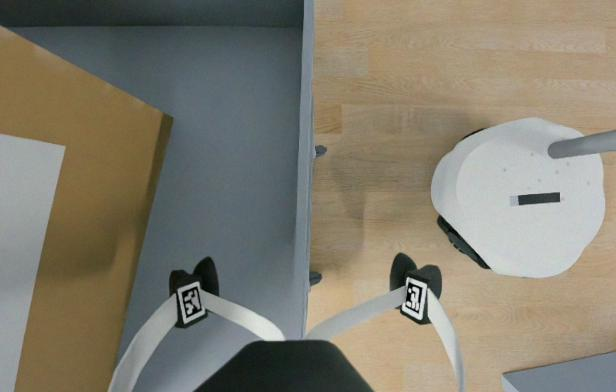

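{"op": "move", "data": {
  "r2": {"joints": {"lift_m": 0.952}, "pace": "slow", "contact_limits": {"lift_m": 0.12}},
  "blocking": false,
  "cameras": []
}}

{"op": "wait", "data": {
  "seconds": 3,
  "cameras": ["r2_wrist_camera"]
}}

Scene clock: 4439.53 s.
move: r2 moving
r1.base_odometry: x=-1.779 y=-1.141 heading=+1.474
r1.turned_by_wheels: +0.000
r1.turned_by_imu: +0.000
r1.base_tilt: forward=-1.6 right=+1.3
r1.lidar_m: 0.69 0.58 0.90 0.96 4.66 2.73 1.45 1.19 1.20 1.35 1.11 1.10
r1.base_status: not commanded
r1.joint_positions: lift_m=+0.660 arm_m=+0.200 wrist_yaw_rad=+0.962 wrist_pitch_rad=+0.002 wrist_roll_rad=+0.000 gripper_m=-0.029
r1.joint_status: not commanded
r1.measured_speeds: translate_m=+0.000 strafe_m=+0.000 rotate_rad=+0.000 lift_m=+0.000 arm_m=+0.000 wrist_yaw_rad=+0.000 wrist_pitch_rad=+0.000 wrist_roll_rad=+0.000
r1.motor_effort: lift_m=+23(23) arm_m=-5(5) wheel_0=+11(12) wheel_1=+0(1) wheel_2=+9(9)
r1.servo_current: wrist_yaw_rad=39(72) wrist_pitch_rad=39(46) wrist_roll_rad=39(59) gripper_m=72(72)
r1.contact_limits: translate_m 0.5
r1.hand_pose: x=+0.6077 y=+0.1865 z=+0.8372 quat_wxyz=(+0.887, +0.000, +0.001, +0.462) (m; r1's base frame)
r1.wrist_depth_mm: 778 778 242 244 245 245 246 / - - 243 245 246 246 247 / 931 - 244 245 246 247 246 / 976 - 243 245 246 247 248 / - - 245 246 247 248 248 / - - 244 182 247 248 249 / - 151 245 180 248 249 250
r2.base_odometry: x=-3.476 y=-0.893 heading=+0.506
r2.turned_by_wheels: +0.000
r2.turned_by_imu: +0.000
r2.base_tilt: forward=-0.6 right=+0.1
r2.lidar_m: 0.52 2.77 0.93 0.50 0.56 0.79 1.03 1.06 1.78 2.35 2.73 0.51
r2.base_status: not commanded
r2.joint_positions: lift_m=+0.975 arm_m=+0.377 wrist_yaw_rad=-0.003 wrist_pitch_rad=+1.567 wrist_roll_rad=+1.805 gripper_m=+0.100
r2.joint_status: lift_m moving
r2.measured_speeds: translate_m=+0.000 strafe_m=+0.000 rotate_rad=+0.000 lift_m=-0.095 arm_m=+0.000 wrist_yaw_rad=+0.000 wrist_pitch_rad=+0.000 wrist_roll_rad=+0.000
r2.motor_effort: lift_m=+14(16) arm_m=+8(8) wheel_0=-4(4) wheel_1=+4(5) wheel_2=+0(0)
r2.servo_current: wrist_yaw_rad=59(59) wrist_pitch_rad=46(46) wrist_roll_rad=52(52) gripper_m=52(59)
r2.contact_limits: arm_m 0.1; lift_m 0.12
r2.hand_pose: x=+0.5486 y=-0.0874 z=+0.8649 quat_wxyz=(+0.438, +0.557, +0.437, -0.554) (m; r2's base frame)
r2.wrist_depth_mm: 306 304 303 301 1098 1078 1098 / 172 304 303 301 1098 1098 1118 / 189 257 303 303 1098 931 878 / 191 283 303 303 1118 891 878 / 206 306 303 1118 1098 891 878 / 217 304 202 304 200 1118 1098 / 228 290 306 112 1118 1098 1098
pictures: none
No camera images: "cameras" was empty.

Scene clock: 4440.30 s.
earlier move: r2 done
r1.base_odometry: x=-1.779 y=-1.141 heading=+1.474
r1.turned_by_wheels: +0.000
r1.turned_by_imu: +0.000
r1.base_tilt: forward=-1.6 right=+1.3
r1.lidar_m: 0.69 0.55 0.90 0.95 4.67 2.73 1.44 1.20 1.19 1.37 1.12 1.11
r1.base_status: not commanded
r1.joint_positions: lift_m=+0.660 arm_m=+0.200 wrist_yaw_rad=+0.962 wrist_pitch_rad=+0.002 wrist_roll_rad=+0.000 gripper_m=-0.029
r1.joint_status: not commanded
r1.measured_speeds: translate_m=+0.000 strafe_m=+0.000 rotate_rad=+0.000 lift_m=+0.000 arm_m=+0.000 wrist_yaw_rad=+0.000 wrist_pitch_rad=+0.000 wrist_roll_rad=+0.000
r1.motor_effort: lift_m=+23(23) arm_m=-4(5) wheel_0=+11(12) wheel_1=-1(1) wheel_2=+9(9)
r1.servo_current: wrist_yaw_rad=52(72) wrist_pitch_rad=46(52) wrist_roll_rad=52(65) gripper_m=65(78)
r1.contact_limits: translate_m 0.5
r1.hand_pose: x=+0.6077 y=+0.1865 z=+0.8372 quat_wxyz=(+0.887, +0.000, +0.001, +0.462) (m; r1's base frame)
r1.wrist_depth_mm: - 778 242 243 244 244 247 / - - 243 245 246 246 248 / 866 - 243 245 245 247 248 / 960 - 244 246 246 247 248 / - - 245 246 247 248 249 / - - 245 183 247 248 249 / - 151 246 180 247 249 250
r2.base_odometry: x=-3.476 y=-0.893 heading=+0.506
r2.turned_by_wheels: +0.000
r2.turned_by_imu: +0.000
r2.base_tilt: forward=-0.7 right=+0.1
r2.lidar_m: 0.53 2.74 0.91 0.51 0.54 0.81 1.04 1.08 1.83 2.36 2.73 0.51
r2.base_status: not commanded
r2.joint_positions: lift_m=+0.952 arm_m=+0.377 wrist_yaw_rad=-0.003 wrist_pitch_rad=+1.567 wrist_roll_rad=+1.805 gripper_m=+0.100
r2.joint_status: all done
r2.measured_speeds: translate_m=+0.000 strafe_m=+0.000 rotate_rad=+0.000 lift_m=+0.000 arm_m=+0.000 wrist_yaw_rad=+0.000 wrist_pitch_rad=+0.000 wrist_roll_rad=+0.000
r2.motor_effort: lift_m=+14(16) arm_m=+8(8) wheel_0=-4(4) wheel_1=+4(5) wheel_2=+0(0)
r2.servo_current: wrist_yaw_rad=39(59) wrist_pitch_rad=46(46) wrist_roll_rad=46(59) gripper_m=52(59)
r2.contact_limits: arm_m 0.1; lift_m 0.12
r2.hand_pose: x=+0.5486 y=-0.0874 z=+0.8422 quat_wxyz=(+0.438, +0.557, +0.437, -0.554) (m; r2's base frame)
r2.wrist_depth_mm: 276 277 276 274 1098 1078 1060 / 171 276 274 276 1098 1078 1078 / 185 264 276 276 1078 917 854 / 189 277 276 277 1078 866 866 / 206 277 277 1078 1098 866 842 / 217 278 200 276 200 1078 1078 / 229 278 278 112 1078 1060 1078
wait: 0.77 of 3 s (r2 has come to rest)
pictures: r2_wrist_camera
Images, in order (width x height): r2_wrist_camera 616x392.

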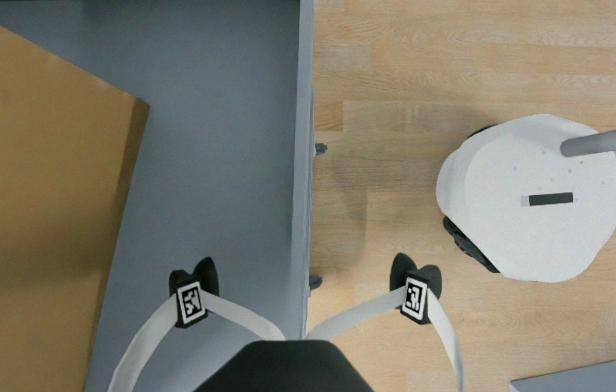

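{"op": "move", "data": {
  "r2": {"joints": {"gripper_m": -0.02}, "pace": "slow"},
  "blocking": false,
  "cameras": []
}}

{"op": "wait", "data": {
  "seconds": 4,
  "cameras": ["r2_wrist_camera", "r2_head_left_camera", "r2_head_right_camera"]
}}

Scene clock: 4447.43 s.
move: r2 moving
r1.base_odometry: x=-1.779 y=-1.141 heading=+1.474
r1.turned_by_wheels: +0.000
r1.turned_by_imu: +0.000
r1.base_tilt: forward=-1.5 right=+1.3
r1.lidar_m: 0.67 0.58 0.89 0.95 4.68 2.72 1.43 1.19 1.18 1.35 1.09 1.10
r1.base_status: not commanded
r1.joint_positions: lift_m=+0.660 arm_m=+0.200 wrist_yaw_rad=+0.962 wrist_pitch_rad=+0.002 wrist_roll_rad=+0.000 gripper_m=-0.029
r1.joint_status: not commanded
r1.measured_speeds: translate_m=+0.000 strafe_m=+0.000 rotate_rad=+0.000 lift_m=+0.000 arm_m=+0.000 wrist_yaw_rad=+0.000 wrist_pitch_rad=+0.000 wrist_roll_rad=+0.000
r1.motor_effort: lift_m=+23(23) arm_m=-4(5) wheel_0=+12(12) wheel_1=-1(1) wheel_2=+9(9)
r1.servo_current: wrist_yaw_rad=52(59) wrist_pitch_rad=39(46) wrist_roll_rad=46(59) gripper_m=72(78)
r1.contact_limits: translate_m 0.5
r1.hand_pose: x=+0.6077 y=+0.1865 z=+0.8372 quat_wxyz=(+0.887, +0.000, +0.001, +0.462) (m; r1's base frame)
r1.wrist_depth_mm: - 778 242 243 245 246 247 / - - 244 244 245 246 247 / 878 - 243 245 246 247 248 / 976 - 244 245 246 249 248 / - - 244 246 246 248 249 / - - 244 183 247 248 249 / - 151 246 180 248 250 249
r2.base_odometry: x=-3.476 y=-0.893 heading=+0.506
r2.turned_by_wheels: +0.000
r2.turned_by_imu: +0.000
r2.base_tilt: forward=-0.6 right=+0.1
r2.lidar_m: 0.53 2.75 0.92 0.50 0.55 0.82 1.03 1.04 1.82 2.35 2.70 0.53
r2.base_status: not commanded
r2.joint_positions: lift_m=+0.952 arm_m=+0.377 wrist_yaw_rad=-0.003 wrist_pitch_rad=+1.567 wrist_roll_rad=+1.805 gripper_m=+0.091
r2.joint_status: gripper_m moving
r2.measured_speeds: translate_m=+0.000 strafe_m=+0.000 rotate_rad=+0.000 lift_m=+0.000 arm_m=+0.000 wrist_yaw_rad=+0.000 wrist_pitch_rad=+0.000 wrist_roll_rad=+0.000
r2.motor_effort: lift_m=+14(14) arm_m=+8(8) wheel_0=-4(4) wheel_1=+4(4) wheel_2=+0(1)
r2.servo_current: wrist_yaw_rad=52(59) wrist_pitch_rad=39(46) wrist_roll_rad=39(52) gripper_m=91(91)
r2.contact_limits: arm_m 0.1; lift_m 0.12
r2.hand_pose: x=+0.5486 y=-0.0874 z=+0.8422 quat_wxyz=(+0.438, +0.557, +0.437, -0.554) (m; r2's base frame)
r2.wrist_depth_mm: 277 277 274 274 1078 1078 1078 / 172 276 276 273 1078 1098 1060 / 186 262 274 274 1078 891 854 / 189 278 277 277 1098 866 854 / 206 278 277 1098 1078 866 854 / 218 278 203 277 203 1078 1042 / 229 278 277 113 1098 1078 1078
pictures: none
No camera images: "cameras" was empty.

Scene clock: 4451.20 s.
earlier move: r2 done
r1.base_odometry: x=-1.779 y=-1.141 heading=+1.474
r1.turned_by_wheels: +0.000
r1.turned_by_imu: +0.000
r1.base_tilt: forward=-1.6 right=+1.2
r1.lidar_m: 0.67 0.56 0.90 0.94 4.64 2.72 1.46 1.19 1.20 1.33 1.12 1.10
r1.base_status: not commanded
r1.joint_positions: lift_m=+0.660 arm_m=+0.200 wrist_yaw_rad=+0.962 wrist_pitch_rad=+0.002 wrist_roll_rad=+0.000 gripper_m=-0.029
r1.joint_status: not commanded
r1.measured_speeds: translate_m=+0.000 strafe_m=+0.000 rotate_rad=+0.000 lift_m=+0.000 arm_m=+0.000 wrist_yaw_rad=+0.000 wrist_pitch_rad=+0.000 wrist_roll_rad=+0.000
r1.motor_effort: lift_m=+23(23) arm_m=-4(5) wheel_0=+11(12) wheel_1=-1(1) wheel_2=+9(9)
r1.servo_current: wrist_yaw_rad=52(65) wrist_pitch_rad=39(46) wrist_roll_rad=52(72) gripper_m=65(78)
r1.contact_limits: translate_m 0.5
r1.hand_pose: x=+0.6077 y=+0.1865 z=+0.8372 quat_wxyz=(+0.887, +0.000, +0.001, +0.462) (m; r1's base frame)
r1.wrist_depth_mm: - 778 242 244 245 245 246 / - - 243 245 246 246 247 / 866 - 244 243 245 246 248 / 976 - 245 245 246 247 248 / - - 245 245 247 248 249 / - - 244 183 247 248 249 / - 151 245 181 247 249 251
r2.base_odometry: x=-3.476 y=-0.893 heading=+0.506
r2.turned_by_wheels: +0.000
r2.turned_by_imu: +0.001
r2.base_tilt: forward=-0.7 right=+0.1
r2.lidar_m: 0.51 2.78 0.92 0.50 0.54 0.81 1.03 1.07 1.80 2.37 2.73 0.52
r2.base_status: not commanded
r2.joint_positions: lift_m=+0.952 arm_m=+0.377 wrist_yaw_rad=-0.002 wrist_pitch_rad=+1.567 wrist_roll_rad=+1.806 gripper_m=-0.019
r2.joint_status: all done
r2.measured_speeds: translate_m=+0.000 strafe_m=+0.000 rotate_rad=+0.000 lift_m=+0.000 arm_m=+0.000 wrist_yaw_rad=+0.000 wrist_pitch_rad=+0.000 wrist_roll_rad=+0.000
r2.motor_effort: lift_m=+16(16) arm_m=+7(8) wheel_0=-3(4) wheel_1=+4(5) wheel_2=+0(1)
r2.servo_current: wrist_yaw_rad=39(59) wrist_pitch_rad=39(46) wrist_roll_rad=46(65) gripper_m=111(156)
r2.contact_limits: arm_m 0.1; lift_m 0.12
r2.hand_pose: x=+0.5487 y=-0.0874 z=+0.8420 quat_wxyz=(+0.438, +0.557, +0.436, -0.554) (m; r2's base frame)
r2.wrist_depth_mm: 276 274 273 272 1042 1060 1060 / 170 276 274 274 1060 1060 1060 / 185 264 274 273 1060 891 854 / 188 274 276 274 1078 866 842 / 206 276 276 276 1098 891 854 / 214 278 185 202 185 1098 1078 / 229 277 276 112 152 - 1060
wait: 3.77 of 4 s (r2 has come to rest)
pictures: r2_head_left_camera, r2_head_right_camera, r2_wrist_camera
Images, in order (width x height): r2_head_left_camera 420x672, r2_head_right_camera 420x672, r2_wrist_camera 616x392.

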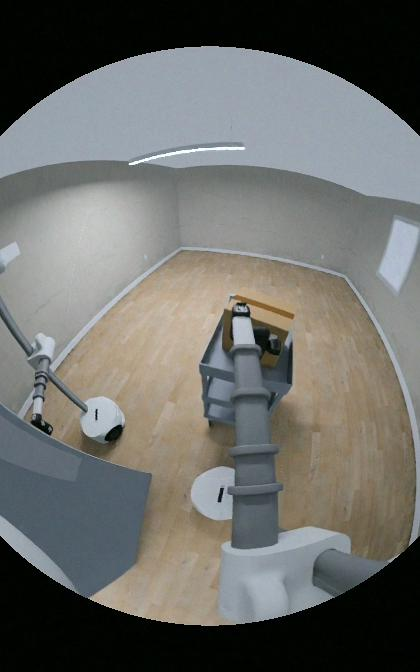

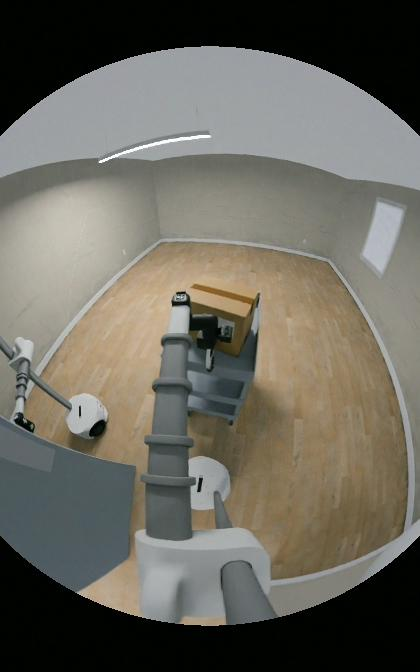

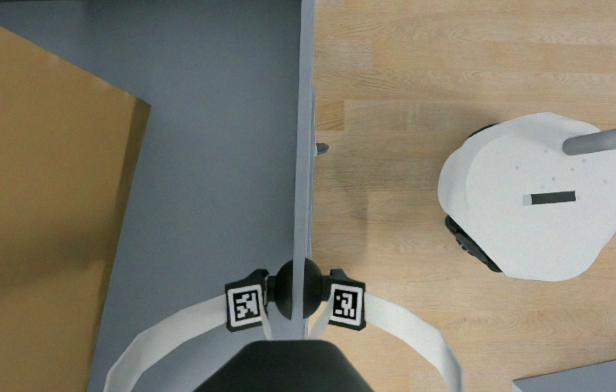

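{"op": "move", "data": {
  "r2": {"joints": {"gripper_m": -0.03}, "pace": "slow"},
  "blocking": false,
  "cameras": []
}}

{"op": "wait", "data": {
  "seconds": 2,
  "cameras": []
}}

{"op": "move", "data": {
  "r2": {"base": {"translate_m": -0.296, "strafe_m": 0.045}, "pace": "slow", "contact_limits": {"translate_m": 0.6}},
  "blocking": false,
  "cameras": []
}}

{"op": "wait", "data": {
  "seconds": 6,
  "cameras": ["r2_wrist_camera", "r2_head_left_camera", "r2_head_right_camera"]
}}

Scene clock: 4483.70 s.
move: r2 moving
r1.base_odometry: x=-1.779 y=-1.141 heading=+1.474
r1.turned_by_wheels: +0.000
r1.turned_by_imu: +0.000
r1.base_tilt: forward=-1.6 right=+1.3
r1.lidar_m: 0.66 0.56 0.91 0.94 4.68 2.68 1.43 1.18 1.19 1.34 1.11 1.11
r1.base_status: not commanded
r1.joint_positions: lift_m=+0.660 arm_m=+0.200 wrist_yaw_rad=+0.962 wrist_pitch_rad=+0.002 wrist_roll_rad=+0.000 gripper_m=-0.029
r1.joint_status: not commanded
r1.measured_speeds: translate_m=+0.000 strafe_m=+0.000 rotate_rad=+0.000 lift_m=+0.000 arm_m=+0.000 wrist_yaw_rad=+0.000 wrist_pitch_rad=+0.000 wrist_roll_rad=+0.000
r1.motor_effort: lift_m=+23(23) arm_m=-4(5) wheel_0=+11(12) wheel_1=+0(1) wheel_2=+9(9)
r1.servo_current: wrist_yaw_rad=72(72) wrist_pitch_rad=39(52) wrist_roll_rad=65(65) gripper_m=65(78)
r1.contact_limits: translate_m 0.5
r1.hand_pose: x=+0.6077 y=+0.1865 z=+0.8372 quat_wxyz=(+0.887, +0.000, +0.001, +0.462) (m; r1's base frame)
r1.wrist_depth_mm: - 788 243 244 244 246 246 / - - 243 244 246 246 247 / 866 - 244 245 245 247 247 / 960 - 244 246 246 247 248 / - - 245 246 247 248 248 / - - 245 183 247 248 249 / - 151 246 180 248 249 250
r2.base_odometry: x=-3.476 y=-0.893 heading=+0.506
r2.turned_by_wheels: +0.000
r2.turned_by_imu: +0.000
r2.base_tilt: forward=-0.6 right=+0.1
r2.lidar_m: 0.53 2.73 0.93 0.51 0.56 0.80 1.03 1.07 1.82 2.36 2.70 0.52
r2.base_status: not commanded
r2.joint_positions: lift_m=+0.952 arm_m=+0.377 wrist_yaw_rad=-0.002 wrist_pitch_rad=+1.567 wrist_roll_rad=+1.806 gripper_m=-0.028
r2.joint_status: gripper_m moving
r2.measured_speeds: translate_m=+0.000 strafe_m=+0.000 rotate_rad=+0.000 lift_m=+0.000 arm_m=+0.000 wrist_yaw_rad=+0.000 wrist_pitch_rad=+0.000 wrist_roll_rad=+0.000
r2.motor_effort: lift_m=+16(17) arm_m=+6(7) wheel_0=-4(4) wheel_1=+4(4) wheel_2=+0(1)
r2.servo_current: wrist_yaw_rad=46(59) wrist_pitch_rad=52(52) wrist_roll_rad=65(65) gripper_m=163(176)
r2.contact_limits: arm_m 0.1; lift_m 0.12
r2.hand_pose: x=+0.5488 y=-0.0874 z=+0.8419 quat_wxyz=(+0.438, +0.557, +0.436, -0.554) (m; r2's base frame)
r2.wrist_depth_mm: 276 274 273 272 1042 1060 1060 / 171 273 273 272 1078 1078 1060 / 185 265 274 272 1060 891 854 / 188 273 276 273 1078 842 854 / 206 277 274 274 1078 878 854 / 216 276 186 203 180 1078 1078 / 226 152 274 112 - 1078 1078
pictures: none
No camera images: "cameras" was empty.

Scene clock: 4483.97 s.
earlier move: r2 done
r1.base_odometry: x=-1.779 y=-1.141 heading=+1.474
r1.turned_by_wheels: +0.000
r1.turned_by_imu: +0.000
r1.base_tilt: forward=-1.6 right=+1.2
r1.lidar_m: 0.65 0.57 0.91 0.94 4.67 2.71 1.45 1.21 1.18 1.34 1.11 1.11
r1.base_status: not commanded
r1.joint_positions: lift_m=+0.660 arm_m=+0.200 wrist_yaw_rad=+0.962 wrist_pitch_rad=+0.002 wrist_roll_rad=+0.000 gripper_m=-0.029
r1.joint_status: not commanded
r1.measured_speeds: translate_m=+0.000 strafe_m=+0.000 rotate_rad=+0.000 lift_m=+0.000 arm_m=+0.000 wrist_yaw_rad=+0.000 wrist_pitch_rad=+0.000 wrist_roll_rad=+0.000
r1.motor_effort: lift_m=+23(23) arm_m=-5(5) wheel_0=+11(12) wheel_1=-1(1) wheel_2=+9(9)
r1.servo_current: wrist_yaw_rad=59(72) wrist_pitch_rad=39(52) wrist_roll_rad=39(65) gripper_m=78(78)
r1.contact_limits: translate_m 0.5
r1.hand_pose: x=+0.6077 y=+0.1865 z=+0.8372 quat_wxyz=(+0.887, +0.000, +0.001, +0.462) (m; r1's base frame)
r1.wrist_depth_mm: - 778 242 243 246 246 247 / - - 243 244 245 246 246 / 878 - 243 245 246 247 248 / 946 - 244 245 246 248 248 / - - 245 246 247 249 249 / - - 245 183 247 248 249 / - 151 246 180 248 249 250
r2.base_odometry: x=-3.476 y=-0.893 heading=+0.506
r2.turned_by_wheels: +0.000
r2.turned_by_imu: +0.000
r2.base_tilt: forward=-0.7 right=+0.1
r2.lidar_m: 0.51 2.73 0.93 0.48 0.54 0.83 1.02 1.04 1.78 2.35 2.74 0.52
r2.base_status: not commanded
r2.joint_positions: lift_m=+0.952 arm_m=+0.377 wrist_yaw_rad=-0.002 wrist_pitch_rad=+1.567 wrist_roll_rad=+1.806 gripper_m=-0.028
r2.joint_status: all done
r2.measured_speeds: translate_m=+0.000 strafe_m=+0.000 rotate_rad=+0.000 lift_m=+0.000 arm_m=+0.000 wrist_yaw_rad=+0.000 wrist_pitch_rad=+0.000 wrist_roll_rad=+0.000
r2.motor_effort: lift_m=+17(17) arm_m=+7(7) wheel_0=-4(4) wheel_1=+4(4) wheel_2=+0(1)
r2.servo_current: wrist_yaw_rad=46(59) wrist_pitch_rad=39(52) wrist_roll_rad=52(65) gripper_m=130(176)
r2.contact_limits: arm_m 0.1; lift_m 0.12
r2.hand_pose: x=+0.5488 y=-0.0874 z=+0.8419 quat_wxyz=(+0.438, +0.557, +0.436, -0.554) (m; r2's base frame)
r2.wrist_depth_mm: 276 274 274 273 1078 1078 1060 / 171 274 273 274 1078 1078 1060 / 185 265 274 273 1078 878 831 / 188 274 276 273 1060 866 854 / 206 276 274 274 1078 904 866 / 216 276 186 203 181 1078 1060 / 226 153 276 112 - 1078 1042
wait: 0.27 of 2 s (r2 has come to rest)
pictures: none
No camera images: "cameras" was empty.

Scene clock: 4484.47 s.
move: r2 moving
r1.base_odometry: x=-1.779 y=-1.141 heading=+1.474
r1.turned_by_wheels: +0.000
r1.turned_by_imu: +0.000
r1.base_tilt: forward=-1.6 right=+1.3
r1.lidar_m: 0.66 0.57 0.93 0.96 4.68 2.72 1.45 1.19 1.18 1.36 1.11 1.10
r1.base_status: not commanded
r1.joint_positions: lift_m=+0.660 arm_m=+0.200 wrist_yaw_rad=+0.962 wrist_pitch_rad=+0.002 wrist_roll_rad=+0.000 gripper_m=-0.029
r1.joint_status: not commanded
r1.measured_speeds: translate_m=+0.000 strafe_m=+0.000 rotate_rad=+0.000 lift_m=+0.000 arm_m=+0.000 wrist_yaw_rad=+0.000 wrist_pitch_rad=+0.000 wrist_roll_rad=+0.000
r1.motor_effort: lift_m=+23(23) arm_m=-5(5) wheel_0=+11(12) wheel_1=-1(1) wheel_2=+9(9)
r1.servo_current: wrist_yaw_rad=39(72) wrist_pitch_rad=39(46) wrist_roll_rad=46(52) gripper_m=72(78)
r1.contact_limits: translate_m 0.5
r1.hand_pose: x=+0.6077 y=+0.1865 z=+0.8372 quat_wxyz=(+0.887, +0.000, +0.001, +0.462) (m; r1's base frame)
r1.wrist_depth_mm: - 788 243 244 245 245 247 / - - 243 245 245 246 247 / 866 - 243 244 246 246 247 / 891 - 245 245 246 247 249 / - - 245 246 247 248 248 / - - 246 183 247 248 249 / - 143 247 180 248 248 250
r2.base_odometry: x=-3.488 y=-0.897 heading=+0.506
r2.turned_by_wheels: +0.000
r2.turned_by_imu: +0.000
r2.base_tilt: forward=-0.6 right=+0.1
r2.lidar_m: 0.53 2.72 0.91 0.50 0.53 0.82 1.00 1.03 1.76 2.34 2.70 0.50
r2.base_status: translate_m moving; strafe_m moving
r2.joint_positions: lift_m=+0.952 arm_m=+0.377 wrist_yaw_rad=-0.001 wrist_pitch_rad=+1.567 wrist_roll_rad=+1.806 gripper_m=-0.028
r2.joint_status: not commanded
r2.measured_speeds: translate_m=-0.048 strafe_m=+0.008 rotate_rad=+0.001 lift_m=+0.000 arm_m=+0.000 wrist_yaw_rad=+0.004 wrist_pitch_rad=+0.000 wrist_roll_rad=+0.000
r2.motor_effort: lift_m=+17(17) arm_m=+4(7) wheel_0=-11(11) wheel_1=-6(8) wheel_2=+10(12)
r2.servo_current: wrist_yaw_rad=46(52) wrist_pitch_rad=39(39) wrist_roll_rad=59(59) gripper_m=130(130)
r2.contact_limits: arm_m 0.1; lift_m 0.12; translate_m 0.6
r2.hand_pose: x=+0.5490 y=-0.0874 z=+0.8419 quat_wxyz=(+0.439, +0.556, +0.437, -0.554) (m; r2's base frame)
r2.wrist_depth_mm: 277 277 273 273 1060 1060 1042 / 182 277 274 1078 1078 1042 1060 / 185 267 276 273 1078 946 842 / 195 276 277 1078 1078 842 842 / 211 277 277 276 1078 931 842 / 220 278 183 198 1060 1078 1060 / 232 277 277 112 148 - 1060
pictures: none
No camera images: "cameras" was empty.

Scene clock: 4488.23 s.
earlier move: r2 done
r1.base_odometry: x=-1.779 y=-1.141 heading=+1.474
r1.turned_by_wheels: +0.000
r1.turned_by_imu: +0.000
r1.base_tilt: forward=-1.6 right=+1.2
r1.lidar_m: 0.69 0.55 0.86 0.99 4.67 2.69 1.45 1.21 1.19 1.32 1.10 1.11
r1.base_status: not commanded
r1.joint_positions: lift_m=+0.660 arm_m=+0.200 wrist_yaw_rad=+0.962 wrist_pitch_rad=+0.002 wrist_roll_rad=+0.000 gripper_m=-0.029
r1.joint_status: not commanded
r1.measured_speeds: translate_m=+0.000 strafe_m=+0.000 rotate_rad=+0.000 lift_m=+0.000 arm_m=+0.000 wrist_yaw_rad=+0.000 wrist_pitch_rad=+0.000 wrist_roll_rad=+0.000
r1.motor_effort: lift_m=+23(23) arm_m=-5(5) wheel_0=+11(12) wheel_1=-1(1) wheel_2=+9(9)
r1.servo_current: wrist_yaw_rad=52(72) wrist_pitch_rad=39(52) wrist_roll_rad=39(65) gripper_m=65(78)
r1.contact_limits: translate_m 0.5
r1.hand_pose: x=+0.6077 y=+0.1865 z=+0.8372 quat_wxyz=(+0.887, +0.000, +0.001, +0.462) (m; r1's base frame)
r1.wrist_depth_mm: - - 243 244 244 246 246 / - - 242 244 245 246 246 / 768 878 244 244 246 247 247 / 741 878 244 245 246 248 247 / 615 - 245 246 247 248 249 / - - 245 183 247 248 249 / - 143 246 180 248 249 251
r2.base_odometry: x=-3.756 y=-0.996 heading=+0.506
r2.turned_by_wheels: +0.001
r2.turned_by_imu: +0.001
r2.base_tilt: forward=-0.7 right=+0.0
r2.lidar_m: 0.53 1.15 0.50 0.47 0.51 3.56 3.59 0.74 1.25 2.31 2.68 0.51
r2.base_status: done
r2.joint_positions: lift_m=+0.952 arm_m=+0.377 wrist_yaw_rad=+0.000 wrist_pitch_rad=+1.566 wrist_roll_rad=+1.806 gripper_m=-0.029
r2.joint_status: not commanded
r2.measured_speeds: translate_m=+0.000 strafe_m=+0.000 rotate_rad=+0.000 lift_m=+0.000 arm_m=+0.000 wrist_yaw_rad=+0.000 wrist_pitch_rad=+0.000 wrist_roll_rad=+0.000
r2.motor_effort: lift_m=+17(17) arm_m=+4(7) wheel_0=-1(14) wheel_1=-3(9) wheel_2=+10(14)
r2.servo_current: wrist_yaw_rad=52(72) wrist_pitch_rad=39(52) wrist_roll_rad=59(65) gripper_m=117(130)
r2.contact_limits: arm_m 0.1; lift_m 0.12; translate_m 0.6
r2.hand_pose: x=+0.5494 y=-0.0874 z=+0.8419 quat_wxyz=(+0.439, +0.557, +0.437, -0.554) (m; r2's base frame)
r2.wrist_depth_mm: 278 276 274 276 1060 1060 1042 / 167 277 276 276 1060 1078 1060 / 186 262 276 274 1060 891 842 / 187 278 277 276 1078 866 842 / 206 279 278 276 1098 946 854 / 217 281 185 202 182 1098 1078 / 233 281 281 112 - 1078 1078
wait: 3.77 of 6 s (r2 has come to rest)
pictures: r2_head_left_camera, r2_head_right_camera, r2_wrist_camera
Images, in order (width x height): r2_head_left_camera 420x672, r2_head_right_camera 420x672, r2_wrist_camera 616x392.

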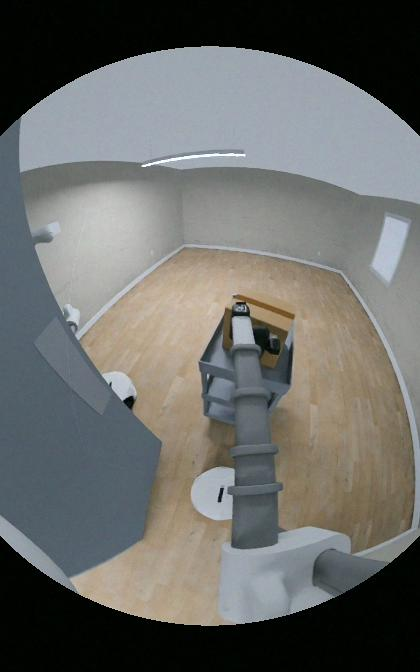

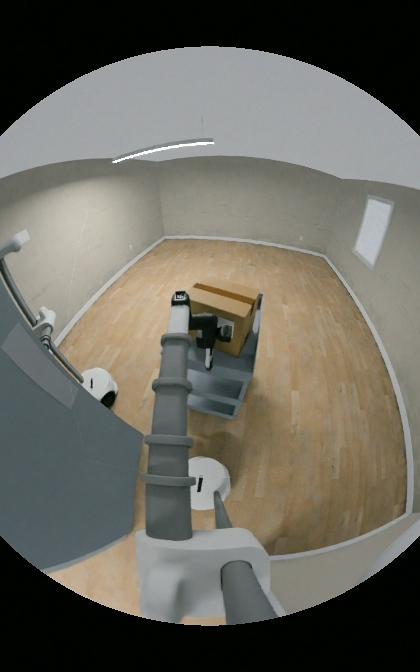

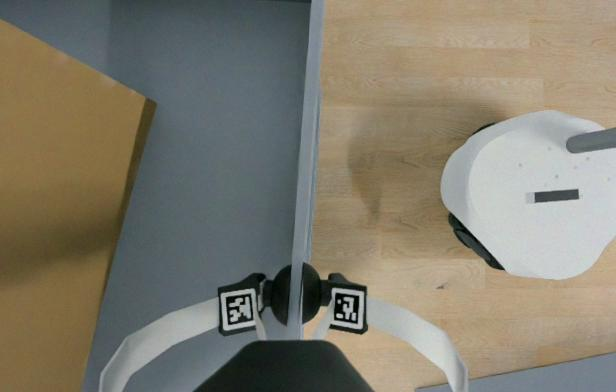

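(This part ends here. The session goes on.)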